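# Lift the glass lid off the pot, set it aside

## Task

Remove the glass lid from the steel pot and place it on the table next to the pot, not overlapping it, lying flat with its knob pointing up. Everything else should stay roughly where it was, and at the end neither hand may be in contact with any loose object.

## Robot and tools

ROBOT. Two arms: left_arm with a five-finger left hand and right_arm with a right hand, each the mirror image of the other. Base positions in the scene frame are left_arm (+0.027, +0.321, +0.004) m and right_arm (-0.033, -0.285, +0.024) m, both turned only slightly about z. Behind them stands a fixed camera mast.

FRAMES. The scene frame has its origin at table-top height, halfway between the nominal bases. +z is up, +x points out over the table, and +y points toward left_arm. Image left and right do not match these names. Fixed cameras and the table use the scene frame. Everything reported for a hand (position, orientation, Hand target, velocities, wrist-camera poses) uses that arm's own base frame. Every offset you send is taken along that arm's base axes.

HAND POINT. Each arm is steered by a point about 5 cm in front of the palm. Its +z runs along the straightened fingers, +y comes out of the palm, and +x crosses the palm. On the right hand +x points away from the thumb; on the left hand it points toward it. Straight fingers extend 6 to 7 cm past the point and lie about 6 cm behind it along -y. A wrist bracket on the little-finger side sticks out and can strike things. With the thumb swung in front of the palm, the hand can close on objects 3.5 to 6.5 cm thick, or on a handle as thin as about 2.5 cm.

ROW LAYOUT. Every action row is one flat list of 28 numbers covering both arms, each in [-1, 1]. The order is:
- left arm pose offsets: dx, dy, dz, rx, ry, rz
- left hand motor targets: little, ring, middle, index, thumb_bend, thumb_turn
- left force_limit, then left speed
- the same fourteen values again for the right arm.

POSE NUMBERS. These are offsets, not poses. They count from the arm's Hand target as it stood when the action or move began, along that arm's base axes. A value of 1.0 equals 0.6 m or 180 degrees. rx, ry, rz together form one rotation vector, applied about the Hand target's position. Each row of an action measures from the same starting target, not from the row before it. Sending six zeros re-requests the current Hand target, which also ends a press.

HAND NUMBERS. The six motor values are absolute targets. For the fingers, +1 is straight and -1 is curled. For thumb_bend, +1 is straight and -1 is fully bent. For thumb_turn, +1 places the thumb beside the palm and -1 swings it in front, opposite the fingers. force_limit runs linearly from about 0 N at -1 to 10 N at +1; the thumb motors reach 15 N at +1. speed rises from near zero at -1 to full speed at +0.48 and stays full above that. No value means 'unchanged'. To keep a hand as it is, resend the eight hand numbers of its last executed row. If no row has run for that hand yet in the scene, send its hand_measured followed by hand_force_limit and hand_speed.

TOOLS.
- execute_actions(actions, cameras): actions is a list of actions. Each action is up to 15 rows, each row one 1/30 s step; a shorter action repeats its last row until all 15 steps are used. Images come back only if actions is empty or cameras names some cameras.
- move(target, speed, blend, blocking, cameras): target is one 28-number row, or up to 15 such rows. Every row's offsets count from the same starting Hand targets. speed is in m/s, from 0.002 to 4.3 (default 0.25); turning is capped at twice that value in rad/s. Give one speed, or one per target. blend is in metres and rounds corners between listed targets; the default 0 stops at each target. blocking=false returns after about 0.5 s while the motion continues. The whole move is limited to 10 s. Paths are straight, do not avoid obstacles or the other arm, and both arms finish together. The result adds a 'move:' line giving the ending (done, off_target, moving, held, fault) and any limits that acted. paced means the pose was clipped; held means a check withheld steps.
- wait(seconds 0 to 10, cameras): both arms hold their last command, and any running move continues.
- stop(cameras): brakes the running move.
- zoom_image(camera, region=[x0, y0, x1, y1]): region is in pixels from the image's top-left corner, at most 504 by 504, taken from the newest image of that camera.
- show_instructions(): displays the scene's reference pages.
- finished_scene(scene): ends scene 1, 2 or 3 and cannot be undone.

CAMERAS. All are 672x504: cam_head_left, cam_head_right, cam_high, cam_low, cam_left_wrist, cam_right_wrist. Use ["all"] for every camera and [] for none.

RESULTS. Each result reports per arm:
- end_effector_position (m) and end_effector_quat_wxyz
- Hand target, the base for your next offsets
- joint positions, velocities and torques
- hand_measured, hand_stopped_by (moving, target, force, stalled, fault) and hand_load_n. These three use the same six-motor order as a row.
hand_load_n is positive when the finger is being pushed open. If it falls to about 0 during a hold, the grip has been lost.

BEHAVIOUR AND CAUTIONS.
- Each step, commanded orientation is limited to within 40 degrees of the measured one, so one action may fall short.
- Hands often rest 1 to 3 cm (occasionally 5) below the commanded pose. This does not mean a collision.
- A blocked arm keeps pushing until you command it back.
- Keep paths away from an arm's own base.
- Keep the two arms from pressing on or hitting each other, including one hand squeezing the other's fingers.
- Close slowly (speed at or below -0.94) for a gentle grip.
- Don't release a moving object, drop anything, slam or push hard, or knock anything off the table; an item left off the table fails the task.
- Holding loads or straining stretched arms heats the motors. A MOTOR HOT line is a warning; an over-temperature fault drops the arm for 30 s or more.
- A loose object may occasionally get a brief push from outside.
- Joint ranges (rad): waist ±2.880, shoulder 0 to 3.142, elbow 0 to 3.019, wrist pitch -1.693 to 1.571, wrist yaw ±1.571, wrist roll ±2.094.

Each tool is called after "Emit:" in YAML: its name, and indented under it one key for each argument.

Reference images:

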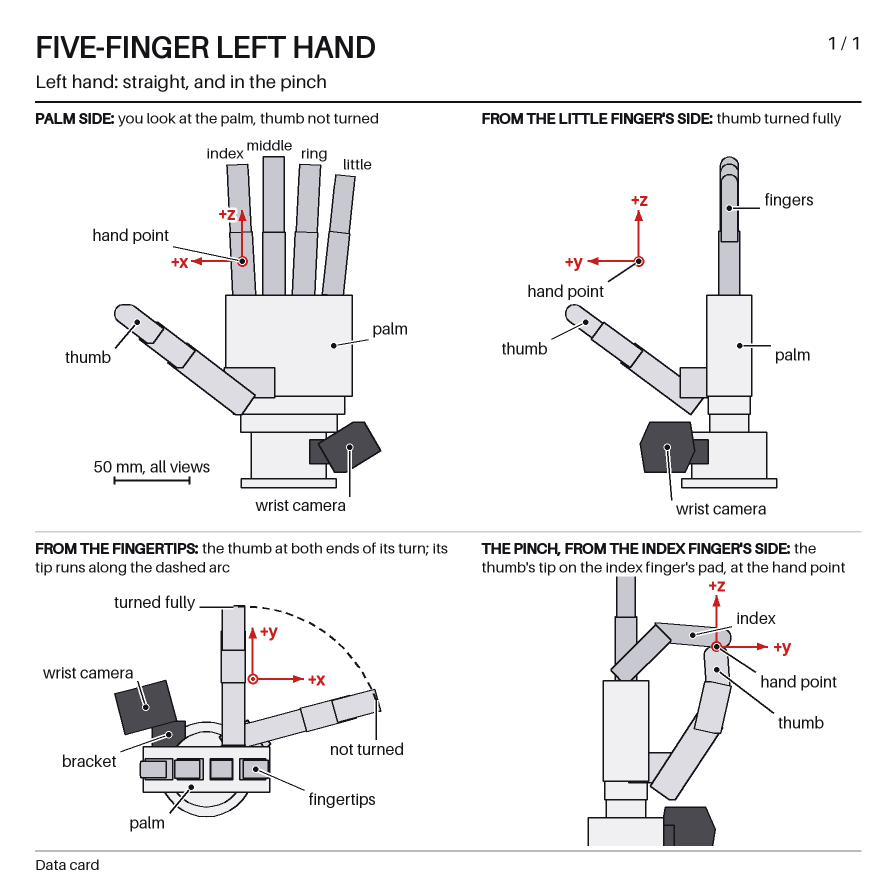

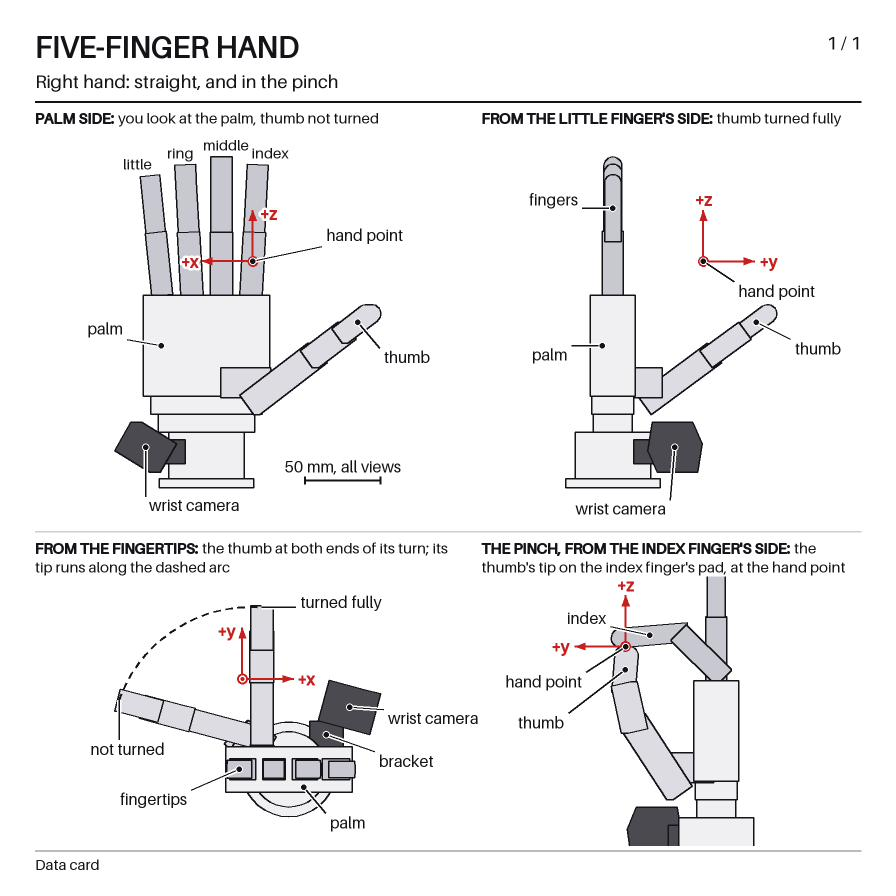

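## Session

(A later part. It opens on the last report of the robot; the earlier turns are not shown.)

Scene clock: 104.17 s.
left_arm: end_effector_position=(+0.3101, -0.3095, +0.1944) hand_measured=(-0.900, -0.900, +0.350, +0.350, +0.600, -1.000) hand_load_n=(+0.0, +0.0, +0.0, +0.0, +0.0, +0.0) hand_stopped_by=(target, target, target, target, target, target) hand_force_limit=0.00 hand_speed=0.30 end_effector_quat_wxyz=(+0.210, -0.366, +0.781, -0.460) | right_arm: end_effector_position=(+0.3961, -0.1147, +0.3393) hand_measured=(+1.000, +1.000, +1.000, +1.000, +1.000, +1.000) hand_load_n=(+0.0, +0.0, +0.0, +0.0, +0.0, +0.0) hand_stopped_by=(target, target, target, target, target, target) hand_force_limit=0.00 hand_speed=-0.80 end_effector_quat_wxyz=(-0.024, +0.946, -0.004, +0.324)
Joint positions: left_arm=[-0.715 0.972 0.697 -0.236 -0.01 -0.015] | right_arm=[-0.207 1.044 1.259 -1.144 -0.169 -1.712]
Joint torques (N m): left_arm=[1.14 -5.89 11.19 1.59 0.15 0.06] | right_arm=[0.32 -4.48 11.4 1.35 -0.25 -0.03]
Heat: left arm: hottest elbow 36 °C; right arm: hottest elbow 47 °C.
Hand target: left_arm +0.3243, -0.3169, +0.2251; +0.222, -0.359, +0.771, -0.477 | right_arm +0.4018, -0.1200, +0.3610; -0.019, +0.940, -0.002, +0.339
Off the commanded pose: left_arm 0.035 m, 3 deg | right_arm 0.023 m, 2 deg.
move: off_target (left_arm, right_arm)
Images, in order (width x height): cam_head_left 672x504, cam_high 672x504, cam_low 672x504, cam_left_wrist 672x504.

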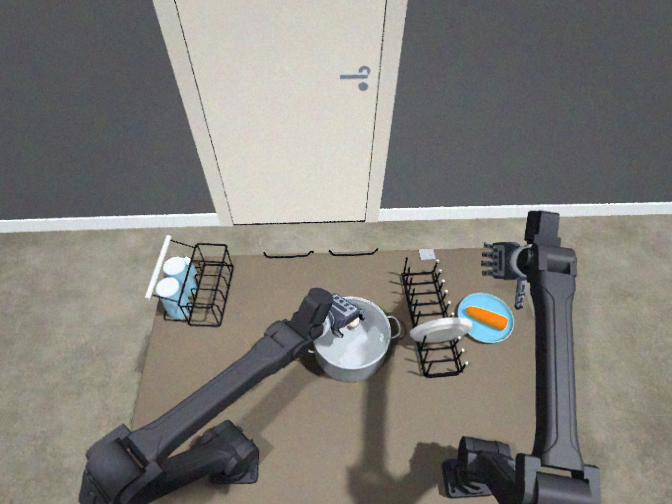

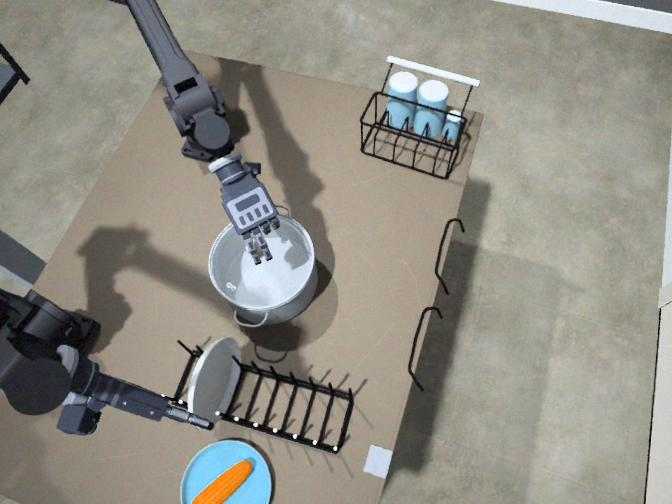

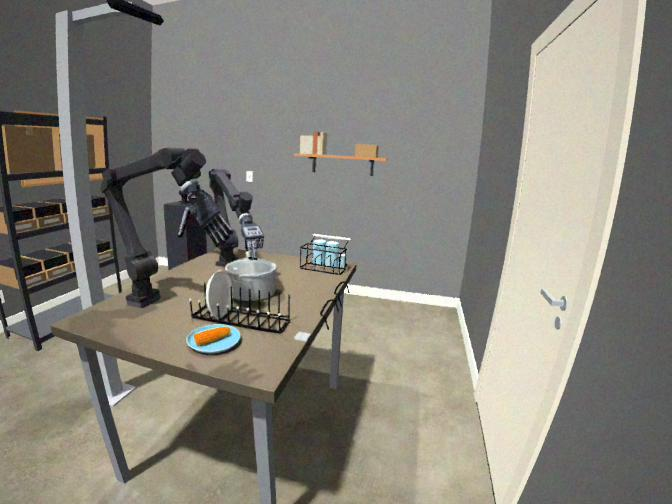

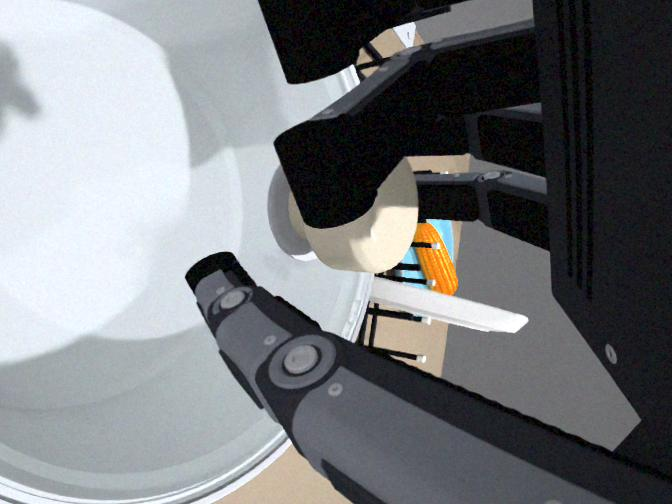

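Emit:
move:
  target: [0.010, -0.0085, -0.003, 0, 0, 0, -0.9, -0.9, 0.35, 0.35, 0.6, -1, 0, 0.3, 0,0,0,0,0,0, 1,1,1,1,1,1,0,-0.8]
  cameras: ["cam_head_left","cam_left_wrist"]
  speed: 0.05

Emit:
zoom_image:
  camera: "cam_head_left"
  region: [290, 260, 410, 350]

Scene clock: 111.20 s.
left_arm: end_effector_position=(+0.3130, -0.3118, +0.1952) hand_measured=(-0.900, -0.900, +0.350, +0.350, +0.600, -1.000) hand_load_n=(+0.0, +0.0, +0.0, +0.0, +0.0, +0.5) hand_stopped_by=(target, target, target, target, target, target) hand_force_limit=0.00 hand_speed=0.30 end_effector_quat_wxyz=(+0.210, -0.366, +0.782, -0.459) | right_arm: end_effector_position=(+0.3961, -0.1147, +0.3393) hand_measured=(+1.000, +1.000, +1.000, +1.000, +1.000, +1.000) hand_load_n=(+0.0, +0.0, +0.0, +0.0, +0.0, +0.0) hand_stopped_by=(target, target, target, target, target, target) hand_force_limit=0.00 hand_speed=-0.80 end_effector_quat_wxyz=(-0.024, +0.946, -0.004, +0.324)
Joint positions: left_arm=[-0.715 0.984 0.707 -0.236 -0.01 -0.015] | right_arm=[-0.207 1.044 1.259 -1.144 -0.169 -1.712]
Joint torques (N m): left_arm=[0.79 -5.13 11.19 2.24 0.15 0.08] | right_arm=[0.32 -4.54 11.38 1.35 -0.25 -0.03]
Heat: left arm: hottest elbow 38 °C; right arm: hottest elbow 47 °C.
Hand target: left_arm +0.3303, -0.3219, +0.2232; +0.222, -0.359, +0.771, -0.477 | right_arm +0.4018, -0.1200, +0.3610; -0.019, +0.940, -0.002, +0.339
Off the commanded pose: left_arm 0.035 m, 3 deg | right_arm 0.023 m, 2 deg.
move: off_target (left_arm, right_arm)
Images, in order (width x height): cam_head_left 672x504, cam_left_wrist 672x504.

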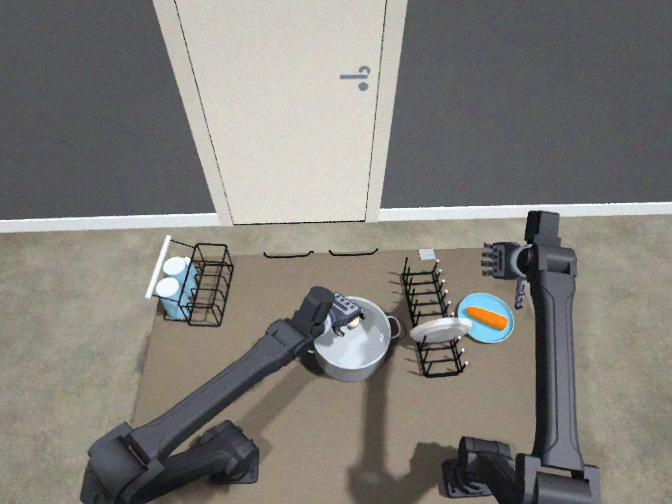

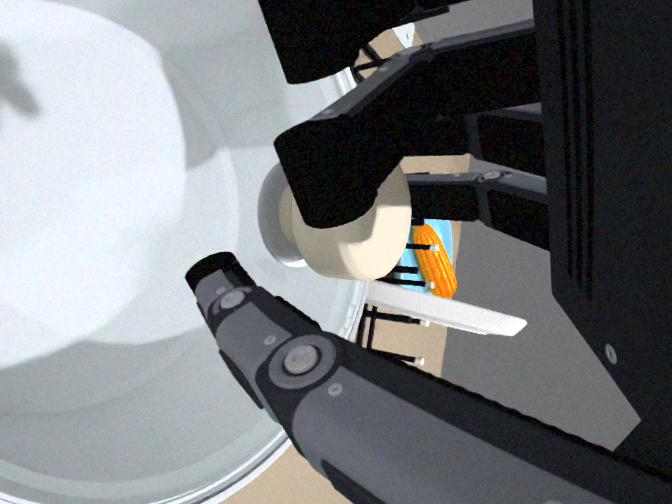

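Scaled by 4.200 from the camera's 672x504 image, which has a finer 960x720 frame.

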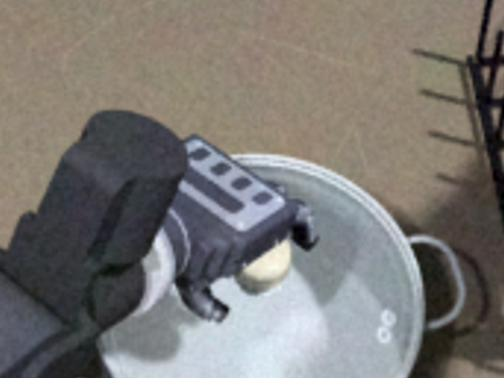

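Emit:
move:
  target:
    - [0, 0, 0, 0, 0, 0, -0.9, -0.9, -0.3, -0.3, 0.0, -1, -0.6, -0.85, 0,0,0,0,0,0, 1,1,1,1,1,1,0,-0.8]
  cameras: []
  speed: 0.05

Emit:
move:
  target:
    - [0, 0, 0, 0, 0, 0, -0.9, -0.9, -0.35, -0.35, -0.05, -1, 0.65, -0.85, 0,0,0,0,0,0, 1,1,1,1,1,1,0,-0.8]
  cameras: ["cam_left_wrist", "cam_low"]
  speed: 0.05

Scene clock: 118.97 s.
left_arm: end_effector_position=(+0.3139, -0.3126, +0.1954) hand_measured=(-0.900, -0.900, +0.226, +0.214, +0.280, -1.000) hand_load_n=(+0.5, +0.0, +0.0, +2.5, +4.0, +0.5) hand_stopped_by=(target, target, force, force, force, target) hand_force_limit=-0.60 hand_speed=-0.85 end_effector_quat_wxyz=(+0.210, -0.366, +0.782, -0.459) | right_arm: end_effector_position=(+0.3961, -0.1147, +0.3393) hand_measured=(+1.000, +1.000, +1.000, +1.000, +1.000, +1.000) hand_load_n=(+0.0, +0.0, +0.0, +0.0, +0.0, +0.0) hand_stopped_by=(target, target, target, target, target, target) hand_force_limit=0.00 hand_speed=-0.80 end_effector_quat_wxyz=(-0.024, +0.946, -0.004, +0.324)
Joint positions: left_arm=[-0.715 0.988 0.711 -0.236 -0.01 -0.014] | right_arm=[-0.207 1.044 1.259 -1.144 -0.169 -1.712]
Joint torques (N m): left_arm=[1.08 -5.54 10.96 2.21 0.14 0.05] | right_arm=[0.26 -4.48 11.38 1.35 -0.25 -0.03]
Heat: left arm: hottest elbow 41 °C; right arm: hottest elbow 48 °C.
Hand target: left_arm +0.3304, -0.3220, +0.2234; +0.222, -0.359, +0.771, -0.477 | right_arm +0.4018, -0.1200, +0.3610; -0.019, +0.940, -0.002, +0.339
Off the commanded pose: left_arm 0.034 m, 3 deg | right_arm 0.023 m, 2 deg.
move: off_target (left_arm, right_arm)
No camera images: "cameras" was empty.

Scene clock: 119.47 s.
left_arm: end_effector_position=(+0.3141, -0.3128, +0.1949) hand_measured=(-0.900, -0.900, +0.202, +0.204, +0.268, -1.000) hand_load_n=(+0.0, +0.0, +8.0, +6.0, +13.0, +0.0) hand_stopped_by=(target, target, force, force, force, target) hand_force_limit=0.65 hand_speed=-0.85 end_effector_quat_wxyz=(+0.210, -0.366, +0.783, -0.458) | right_arm: end_effector_position=(+0.3961, -0.1147, +0.3393) hand_measured=(+1.000, +1.000, +1.000, +1.000, +1.000, +1.000) hand_load_n=(+0.0, +0.0, +0.0, +0.0, +0.0, +0.0) hand_stopped_by=(target, target, target, target, target, target) hand_force_limit=0.00 hand_speed=-0.80 end_effector_quat_wxyz=(-0.024, +0.946, -0.004, +0.324)
Joint positions: left_arm=[-0.715 0.99 0.711 -0.236 -0.01 -0.013] | right_arm=[-0.207 1.044 1.259 -1.144 -0.169 -1.712]
Joint torques (N m): left_arm=[0.91 -5.71 10.91 2.15 0.12 0.05] | right_arm=[0.32 -4.48 11.4 1.33 -0.25 -0.03]
Heat: left arm: hottest elbow 41 °C; right arm: hottest elbow 48 °C.
Hand target: left_arm +0.3303, -0.3220, +0.2233; +0.222, -0.359, +0.771, -0.477 | right_arm +0.4018, -0.1200, +0.3610; -0.019, +0.940, -0.002, +0.339
Off the commanded pose: left_arm 0.034 m, 3 deg | right_arm 0.023 m, 2 deg.
move: off_target (left_arm, right_arm)
Images, in order (width x height): cam_low 672x504, cam_left_wrist 672x504.

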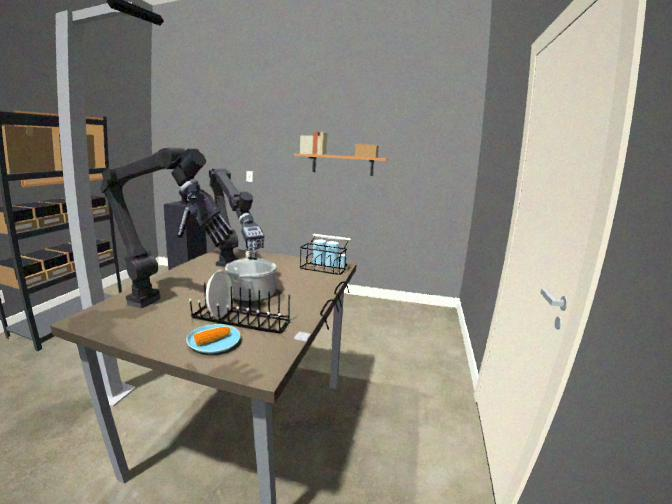

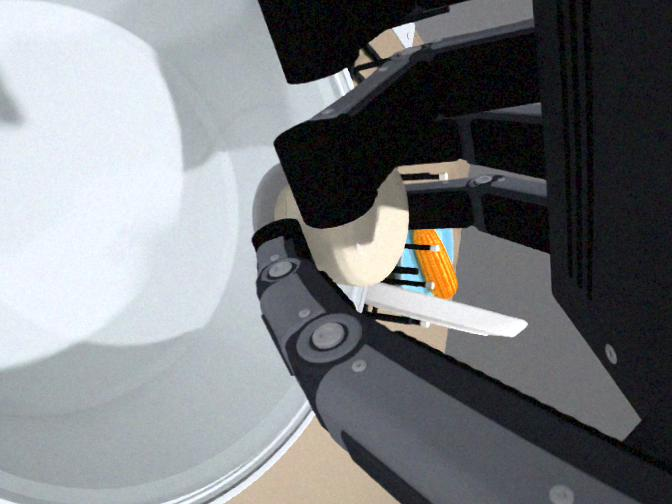

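Emit:
move:
  target:
    - [0, 0, 0.085, -0.0125, -0.015, 0, -0.9, -0.9, -0.35, -0.35, -0.05, -1, 0.65, -0.85, 0,0,0,0,0,0, 1,1,1,1,1,1,0,-0.8]
  cameras: ["cam_left_wrist", "cam_low","cam_high"]
  speed: 0.08

Emit:
zoom_image:
  camera: "cam_low"
  region: [190, 200, 310, 300]

Scene clock: 125.00 s.
left_arm: end_effector_position=(+0.3128, -0.3113, +0.2019) hand_measured=(-0.900, -0.900, +0.202, +0.204, +0.268, -1.000) hand_load_n=(+0.0, +0.0, +8.5, +7.0, +14.5, +0.5) hand_stopped_by=(target, target, force, force, force, target) hand_force_limit=0.65 hand_speed=-0.85 end_effector_quat_wxyz=(+0.207, -0.367, +0.788, -0.449) | right_arm: end_effector_position=(+0.3961, -0.1147, +0.3393) hand_measured=(+1.000, +1.000, +1.000, +1.000, +1.000, +1.000) hand_load_n=(+0.0, +0.0, +0.0, +0.0, -0.5, +0.0) hand_stopped_by=(target, target, target, target, target, target) hand_force_limit=0.00 hand_speed=-0.80 end_effector_quat_wxyz=(-0.024, +0.946, -0.004, +0.324)
Joint positions: left_arm=[-0.715 0.986 0.74 -0.29 -0.01 -0.01] | right_arm=[-0.207 1.044 1.259 -1.144 -0.169 -1.712]
Joint torques (N m): left_arm=[0.73 -10.34 13.52 2.03 0.03 0.02] | right_arm=[0.32 -4.54 11.4 1.35 -0.25 -0.03]
Heat: left arm: hottest elbow 41 °C; right arm: hottest elbow 48 °C.
Hand target: left_arm +0.3304, -0.3220, +0.2742; +0.233, -0.352, +0.756, -0.500 | right_arm +0.4018, -0.1200, +0.3610; -0.019, +0.940, -0.002, +0.339
Off the commanded pose: left_arm 0.075 m, 8 deg | right_arm 0.023 m, 2 deg.
move: off_target (left_arm, right_arm)
Images, in order (width x height): cam_high 672x504, cam_low 672x504, cam_left_wrist 672x504.

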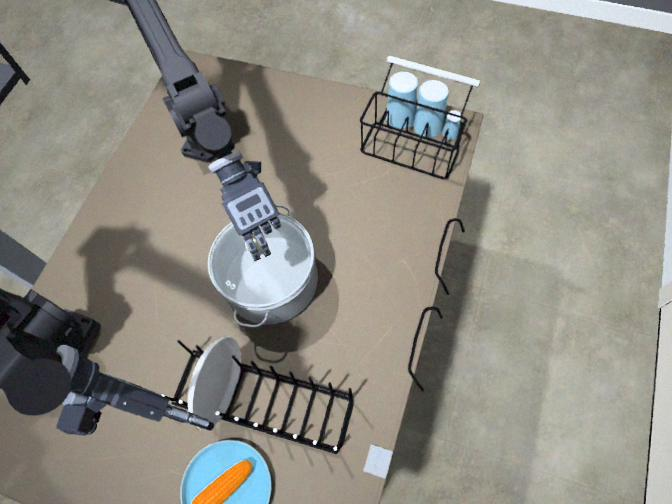

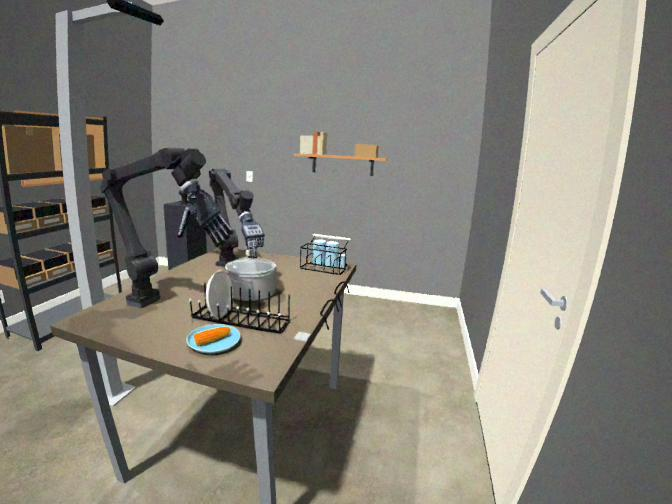

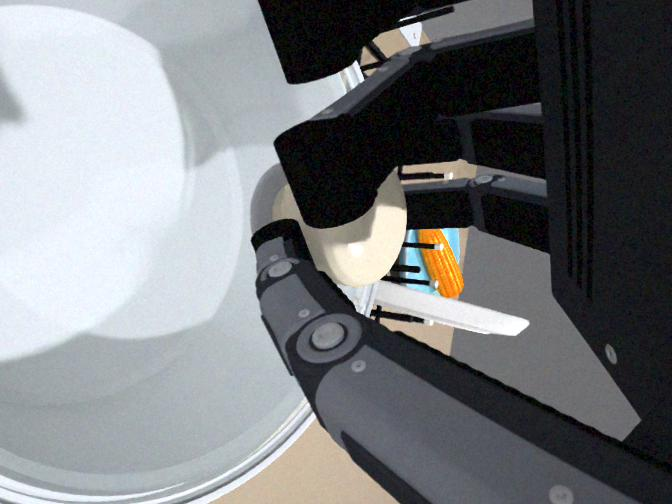

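Scaled by 4.200 from the camera's 672x504 image, which has a finer 960x720 frame.

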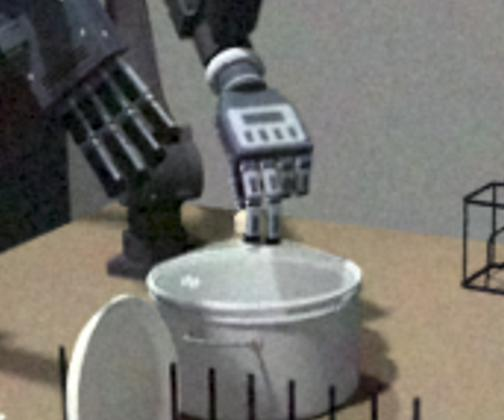

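Emit:
move:
  target:
    - [0, 0, 0.075, -0.006, -0.0075, 0, -0.9, -0.9, -0.35, -0.35, -0.05, -1, 0.65, -0.85, 0,0,0,0,0,0, 1,1,1,1,1,1,0,-0.8]
  cameras: ["cam_left_wrist", "cam_low","cam_high"]
  speed: 0.08

Emit:
zoom_image:
  camera: "cam_low"
  region: [190, 200, 310, 300]

Scene clock: 131.70 s.
left_arm: end_effector_position=(+0.3086, -0.3068, +0.2301) hand_measured=(-0.900, -0.900, +0.202, +0.204, +0.268, -1.000) hand_load_n=(+0.0, +0.0, +7.5, +9.5, +14.5, +1.5) hand_stopped_by=(target, target, force, force, force, target) hand_force_limit=0.65 hand_speed=-0.85 end_effector_quat_wxyz=(+0.207, -0.364, +0.792, -0.444) | right_arm: end_effector_position=(+0.3961, -0.1147, +0.3393) hand_measured=(+1.000, +1.000, +1.000, +1.000, +1.000, +1.000) hand_load_n=(-0.5, +0.0, +0.0, +0.0, +0.0, +0.0) hand_stopped_by=(target, target, target, target, target, target) hand_force_limit=0.00 hand_speed=-0.80 end_effector_quat_wxyz=(-0.024, +0.946, -0.004, +0.324)
Joint positions: left_arm=[-0.715 0.954 0.802 -0.393 -0.01 -0.001] | right_arm=[-0.207 1.044 1.259 -1.144 -0.169 -1.712]
Joint torques (N m): left_arm=[0.73 -10.23 14.93 2.62 0.1 -0.05] | right_arm=[0.32 -4.54 11.4 1.35 -0.25 -0.03]
Heat: left arm: hottest elbow 45 °C; right arm: hottest elbow 48 °C.
Hand target: left_arm +0.3303, -0.3219, +0.3192; +0.238, -0.349, +0.749, -0.511 | right_arm +0.4018, -0.1200, +0.3610; -0.019, +0.940, -0.002, +0.339
Off the commanded pose: left_arm 0.093 m, 10 deg | right_arm 0.023 m, 2 deg.
move: off_target (left_arm, right_arm)
Images, in order (width x height): cam_high 672x504, cam_low 672x504, cam_left_wrist 672x504.

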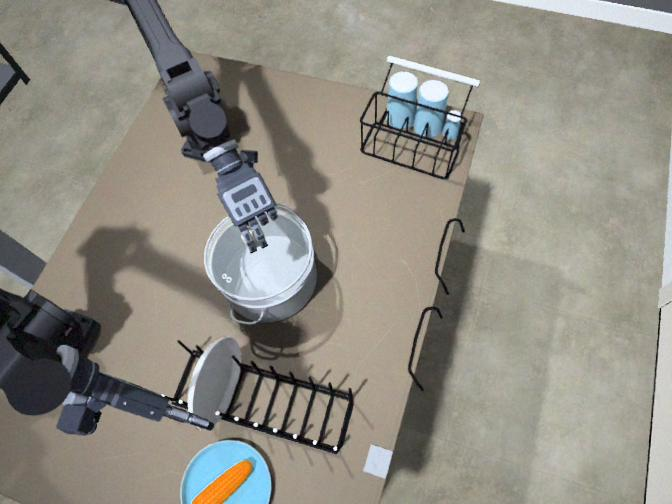

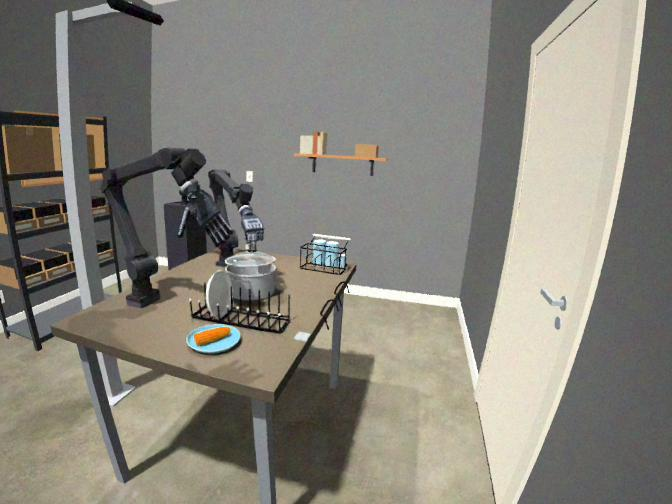

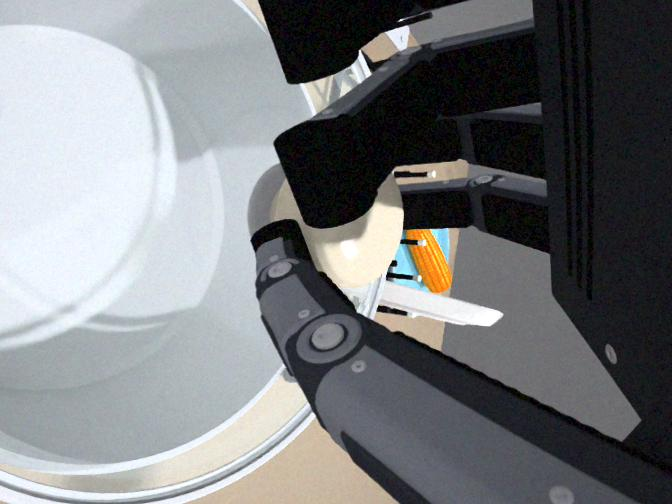

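Scaled by 4.200 from the camera's 672x504 image, which has a finer 960x720 frame.

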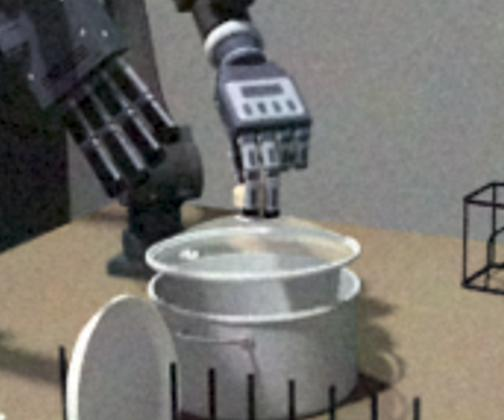

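Emit:
move:
  target:
    - [0.01, 0.03, 0.045, 0, 0, 0.02, -0.9, -0.9, -0.35, -0.35, -0.05, -1, 0.65, -0.85, 0,0,0,0,0,0, 1,1,1,1,1,1,0,-0.8]
    - [0.166, 0.4115, 0.03, 0, 0, 0.2, -0.9, -0.9, -0.35, -0.35, -0.05, -1, 0.65, -0.85, 0,0,0,0,0,0, 1,1,1,1,1,1,0,-0.8]
    - [0.153, 0.415, -0.274, 0.0074, 0.0184, 0.2, -0.9, -0.9, -0.35, -0.35, -0.05, -1, 0.65, -0.85, 0,0,0,0,0,0, 1,1,1,1,1,1,0,-0.8]
  cameras: ["all"]
  speed: [0.1,0.16,0.13]
  blend: [0.015,0.02,0]

Emit:
zoom_image:
  camera: "cam_low"
  region: [210, 190, 350, 300]

Scene clock: 152.60 s.
left_arm: end_effector_position=(+0.4014, -0.0722, +0.1223) hand_measured=(-0.900, -0.900, +0.202, +0.204, +0.268, -1.000) hand_load_n=(+0.0, +0.0, +7.0, +9.5, +14.5, +1.0) hand_stopped_by=(target, target, force, force, force, target) hand_force_limit=0.65 hand_speed=-0.85 end_effector_quat_wxyz=(+0.342, -0.583, +0.643, -0.360) | right_arm: end_effector_position=(+0.3961, -0.1147, +0.3393) hand_measured=(+1.000, +1.000, +1.000, +1.000, +1.000, +1.000) hand_load_n=(+0.0, +0.0, +0.0, +0.0, +0.0, +0.0) hand_stopped_by=(target, target, target, target, target, target) hand_force_limit=0.00 hand_speed=-0.80 end_effector_quat_wxyz=(-0.024, +0.946, -0.004, +0.324)
Joint positions: left_arm=[-0.121 0.969 0.507 -0.069 -0.041 -0.001] | right_arm=[-0.207 1.044 1.259 -1.144 -0.169 -1.712]
Joint torques (N m): left_arm=[0.91 -6.77 8.5 4.19 0.16 -0.2] | right_arm=[0.26 -4.48 11.38 1.35 -0.25 -0.03]
Heat: left arm: hottest elbow 54 °C; right arm: hottest elbow 49 °C.
Hand target: left_arm +0.4221, -0.0730, +0.1549; +0.367, -0.574, +0.617, -0.394 | right_arm +0.4018, -0.1200, +0.3610; -0.019, +0.940, -0.002, +0.339
Off the commanded pose: left_arm 0.039 m, 6 deg | right_arm 0.023 m, 2 deg.
move: off_target (left_arm, right_arm)

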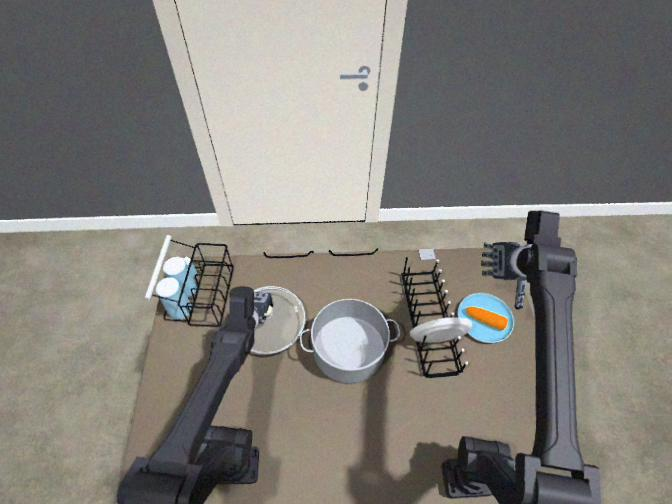

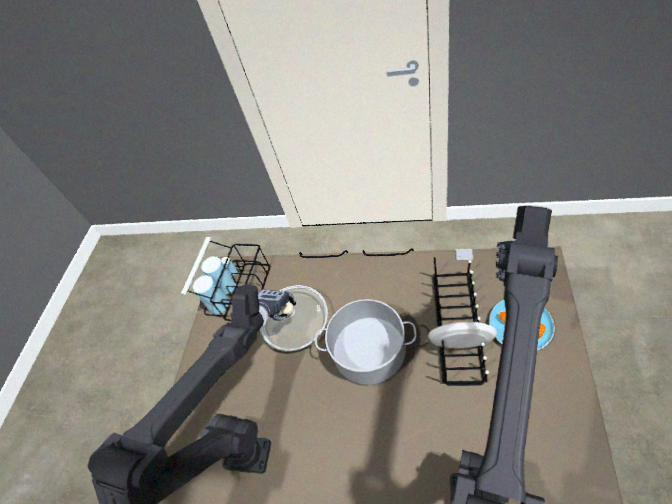

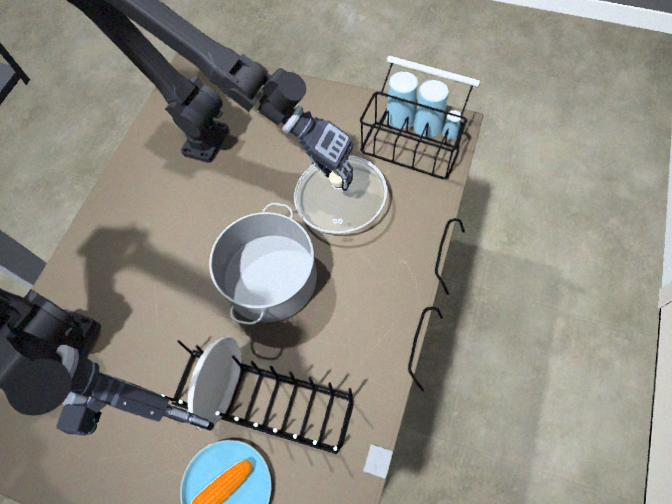

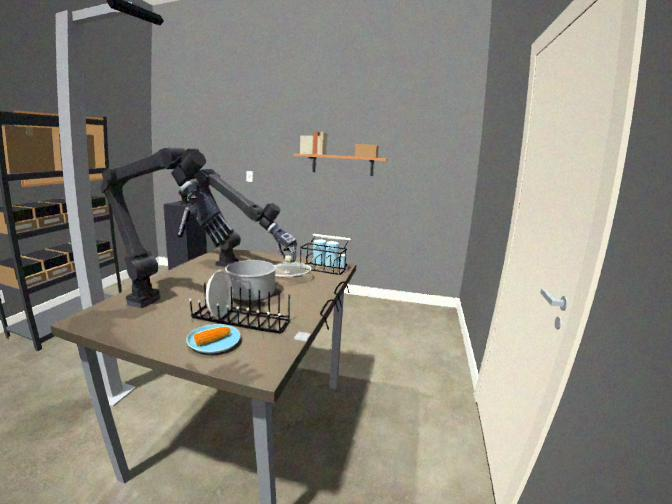

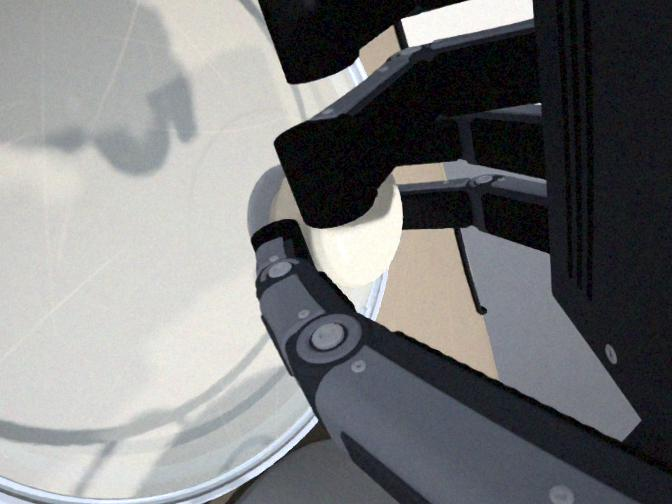

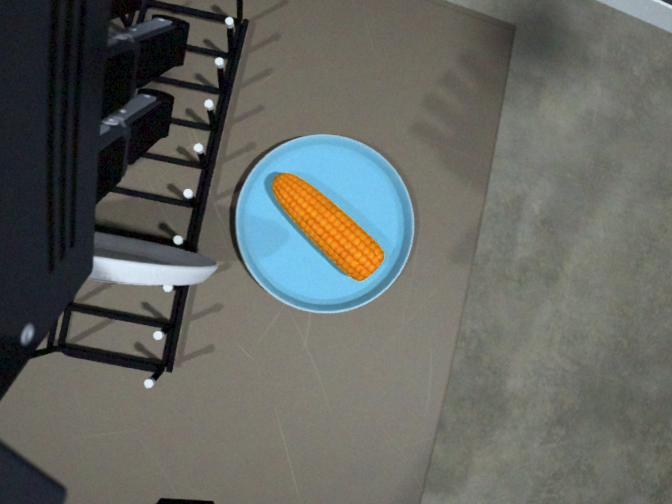

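Scaled by 3.600 from the camera's 672x504 image, which has a finer 960x720 frame.

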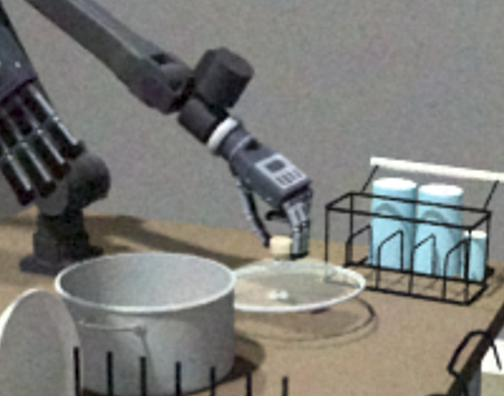

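Emit:
move:
  target:
    - [0.063, 0.01, -0.02, 0, 0, 0, -0.9, -0.9, -0.35, -0.35, -0.05, -1, 0.65, -0.85, 0,0,0,0,0,0, 1,1,1,1,1,1,0,-0.8]
    - [0.05, 0.01, -0.0917, 0, 0, 0, -0.9, -0.9, -0.35, -0.35, -0.05, -1, 0.65, -0.85, 0,0,0,0,0,0, 1,1,1,1,1,1,0,-0.8]
    - [0.04, 0.01, -0.123, 0, 0, 0, -0.9, -0.9, -0.35, -0.35, -0.05, -1, 0.65, -0.85, 0,0,0,0,0,0, 1,1,1,1,1,1,0,-0.8]
  cameras: ["cam_head_left","cam_high","cam_low","cam_left_wrist"]
  speed: [0.1,0.08,0.03]
  blend: [0.01,0.01,0]

Emit:
zoom_image:
  camera: "cam_low"
  region: [250, 220, 350, 300]

Scene clock: 172.10 s.
left_arm: end_effector_position=(+0.4454, -0.0675, +0.0872) hand_measured=(-0.900, -0.900, +0.202, +0.204, +0.268, -1.000) hand_load_n=(+0.0, +0.0, +7.5, +9.5, +7.5, +0.5) hand_stopped_by=(target, target, force, force, force, target) hand_force_limit=0.65 hand_speed=-0.85 end_effector_quat_wxyz=(-0.368, +0.572, -0.618, +0.394) | right_arm: end_effector_position=(+0.3961, -0.1147, +0.3393) hand_measured=(+1.000, +1.000, +1.000, +1.000, +1.000, +1.000) hand_load_n=(+0.0, +0.0, +0.0, +0.5, +0.0, +0.0) hand_stopped_by=(target, target, target, target, target, target) hand_force_limit=0.00 hand_speed=-0.80 end_effector_quat_wxyz=(-0.024, +0.946, -0.004, +0.324)
Joint positions: left_arm=[-0.086 1.191 0.467 0.292 -0.013 0] | right_arm=[-0.207 1.044 1.259 -1.144 -0.169 -1.712]
Joint torques (N m): left_arm=[0.5 -5.71 5.23 2.86 0.04 -0.08] | right_arm=[0.32 -4.54 11.4 1.33 -0.25 -0.03]
Heat: left arm: hottest elbow 47 °C; right arm: hottest elbow 50 °C.
Hand target: left_arm +0.4460, -0.0669, +0.0810; -0.367, +0.574, -0.617, +0.394 | right_arm +0.4018, -0.1200, +0.3610; -0.019, +0.940, -0.002, +0.339
Off the commanded pose: left_arm 0.006 m, 0 deg | right_arm 0.023 m, 2 deg.
move: off_target (right_arm); blend cut to 0.0099 m at target 2
Images, in order (width x height): cam_head_left 672x504, cam_high 672x504, cam_low 672x504, cam_left_wrist 672x504.

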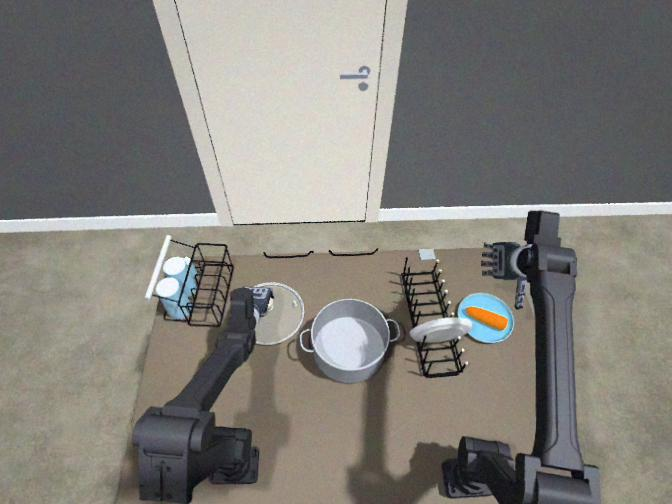

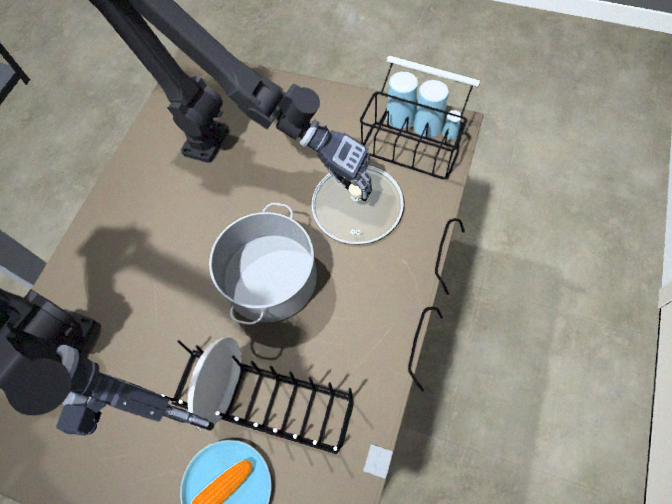

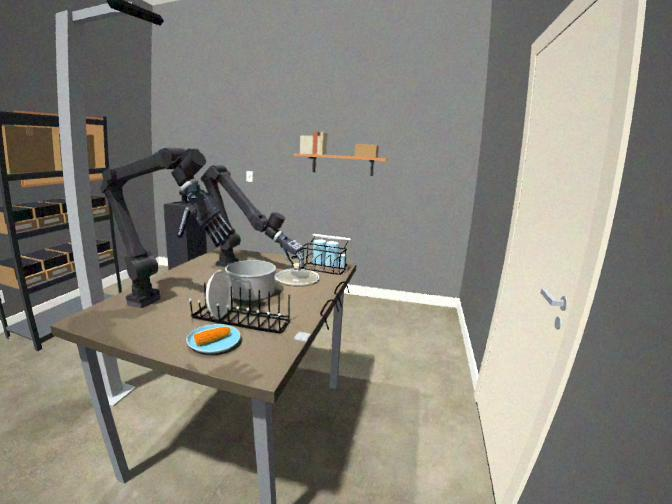

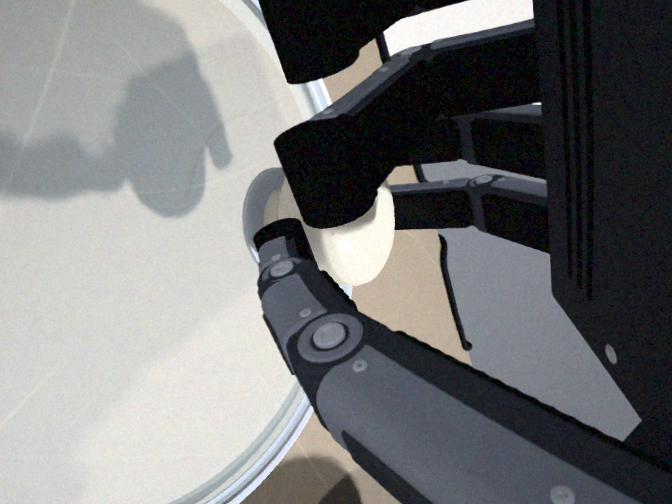

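Scaled by 5.040 from the camera's 672x504 image, which has a finer 960x720 frame.

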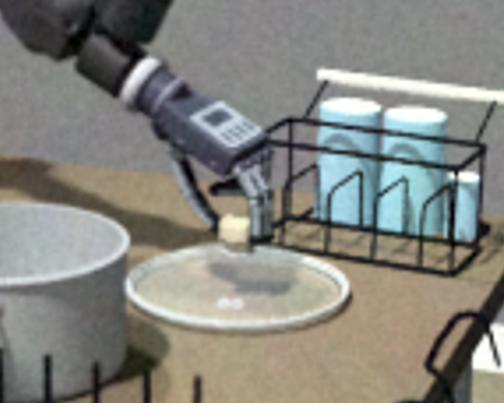

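Emit:
move:
  target:
    - [0.0, 0.0, 0.012, 0, 0, 0, -0.9, -0.9, -0.35, -0.35, -0.05, -1, 0.65, -0.85, 0,0,0,0,0,0, 1,1,1,1,1,1,0,-0.8]
    - [0.0, 0.0, 0.012, 0, 0, 0, -0.9, -0.9, 0.5, 0.5, 0.7, -1, 0.2, -0.75, 0,0,0,0,0,0, 1,1,1,1,1,1,0,-0.8]
  cameras: ["cam_head_left","cam_high","cam_low","cam_left_wrist"]
  speed: 0.04

Emit:
zoom_image:
  camera: "cam_low"
  region: [250, 220, 350, 300]

Scene clock: 183.33 s.
left_arm: end_effector_position=(+0.4454, -0.0675, +0.0872) hand_measured=(-0.900, -0.900, +0.500, +0.500, +0.700, -1.000) hand_load_n=(+0.0, +0.0, +0.0, +0.0, +0.0, +0.0) hand_stopped_by=(target, target, target, target, target, target) hand_force_limit=0.20 hand_speed=-0.75 end_effector_quat_wxyz=(-0.368, +0.572, -0.618, +0.394) | right_arm: end_effector_position=(+0.3961, -0.1147, +0.3393) hand_measured=(+1.000, +1.000, +1.000, +1.000, +1.000, +1.000) hand_load_n=(+0.0, +0.5, +0.0, -0.5, +0.0, +0.0) hand_stopped_by=(target, target, target, target, target, target) hand_force_limit=0.00 hand_speed=-0.80 end_effector_quat_wxyz=(-0.024, +0.946, -0.004, +0.324)
Joint positions: left_arm=[-0.086 1.191 0.467 0.292 -0.013 0] | right_arm=[-0.207 1.044 1.259 -1.144 -0.169 -1.712]
Joint torques (N m): left_arm=[0.5 -7.3 5.94 1.7 0.05 -0.08] | right_arm=[0.32 -4.54 11.4 1.35 -0.25 -0.03]
Heat: left arm: hottest elbow 44 °C; right arm: hottest elbow 50 °C.
Hand target: left_arm +0.4461, -0.0669, +0.0882; -0.367, +0.574, -0.617, +0.394 | right_arm +0.4018, -0.1200, +0.3610; -0.019, +0.940, -0.002, +0.339
Off the commanded pose: left_arm 0.001 m, 0 deg | right_arm 0.023 m, 2 deg.
move: off_target (right_arm)
Images, in order (width x height): cam_head_left 672x504, cam_high 672x504, cam_low 672x504, cam_left_wrist 672x504.

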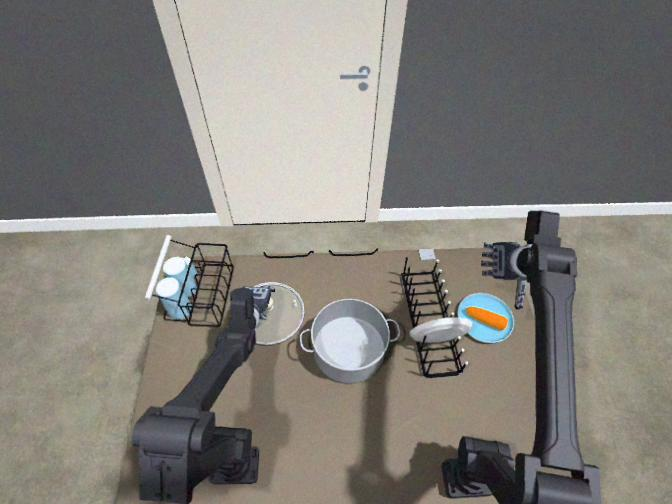

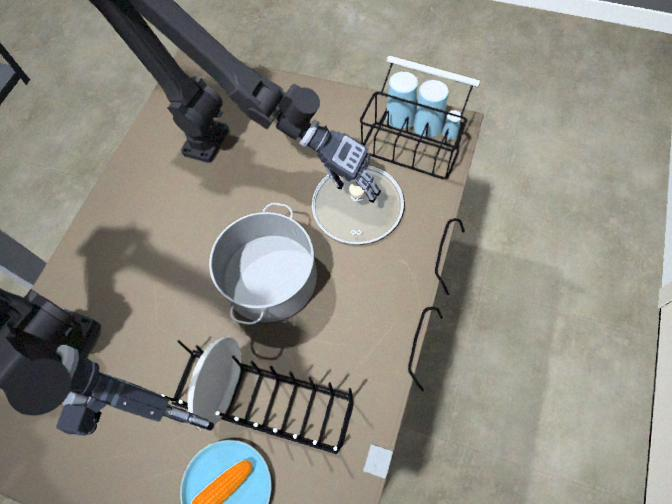

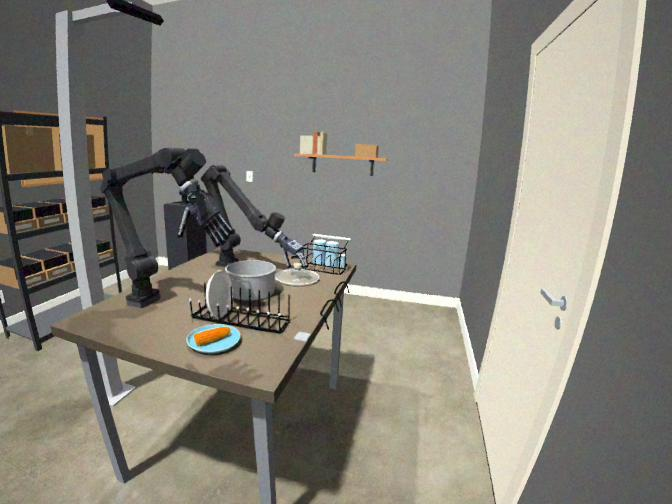

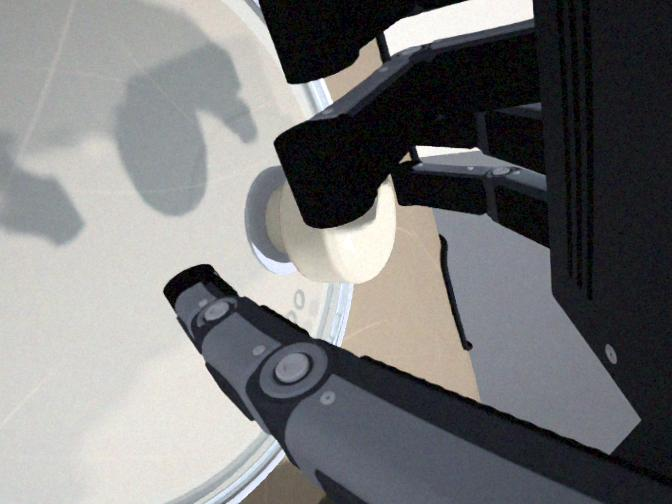

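Scaled by 5.040 from the camera's 672x504 image, which has a finer 960x720 frame.

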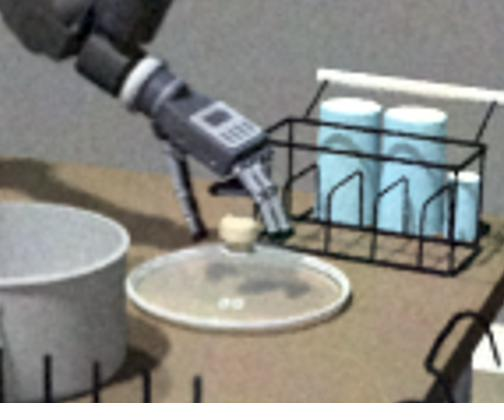

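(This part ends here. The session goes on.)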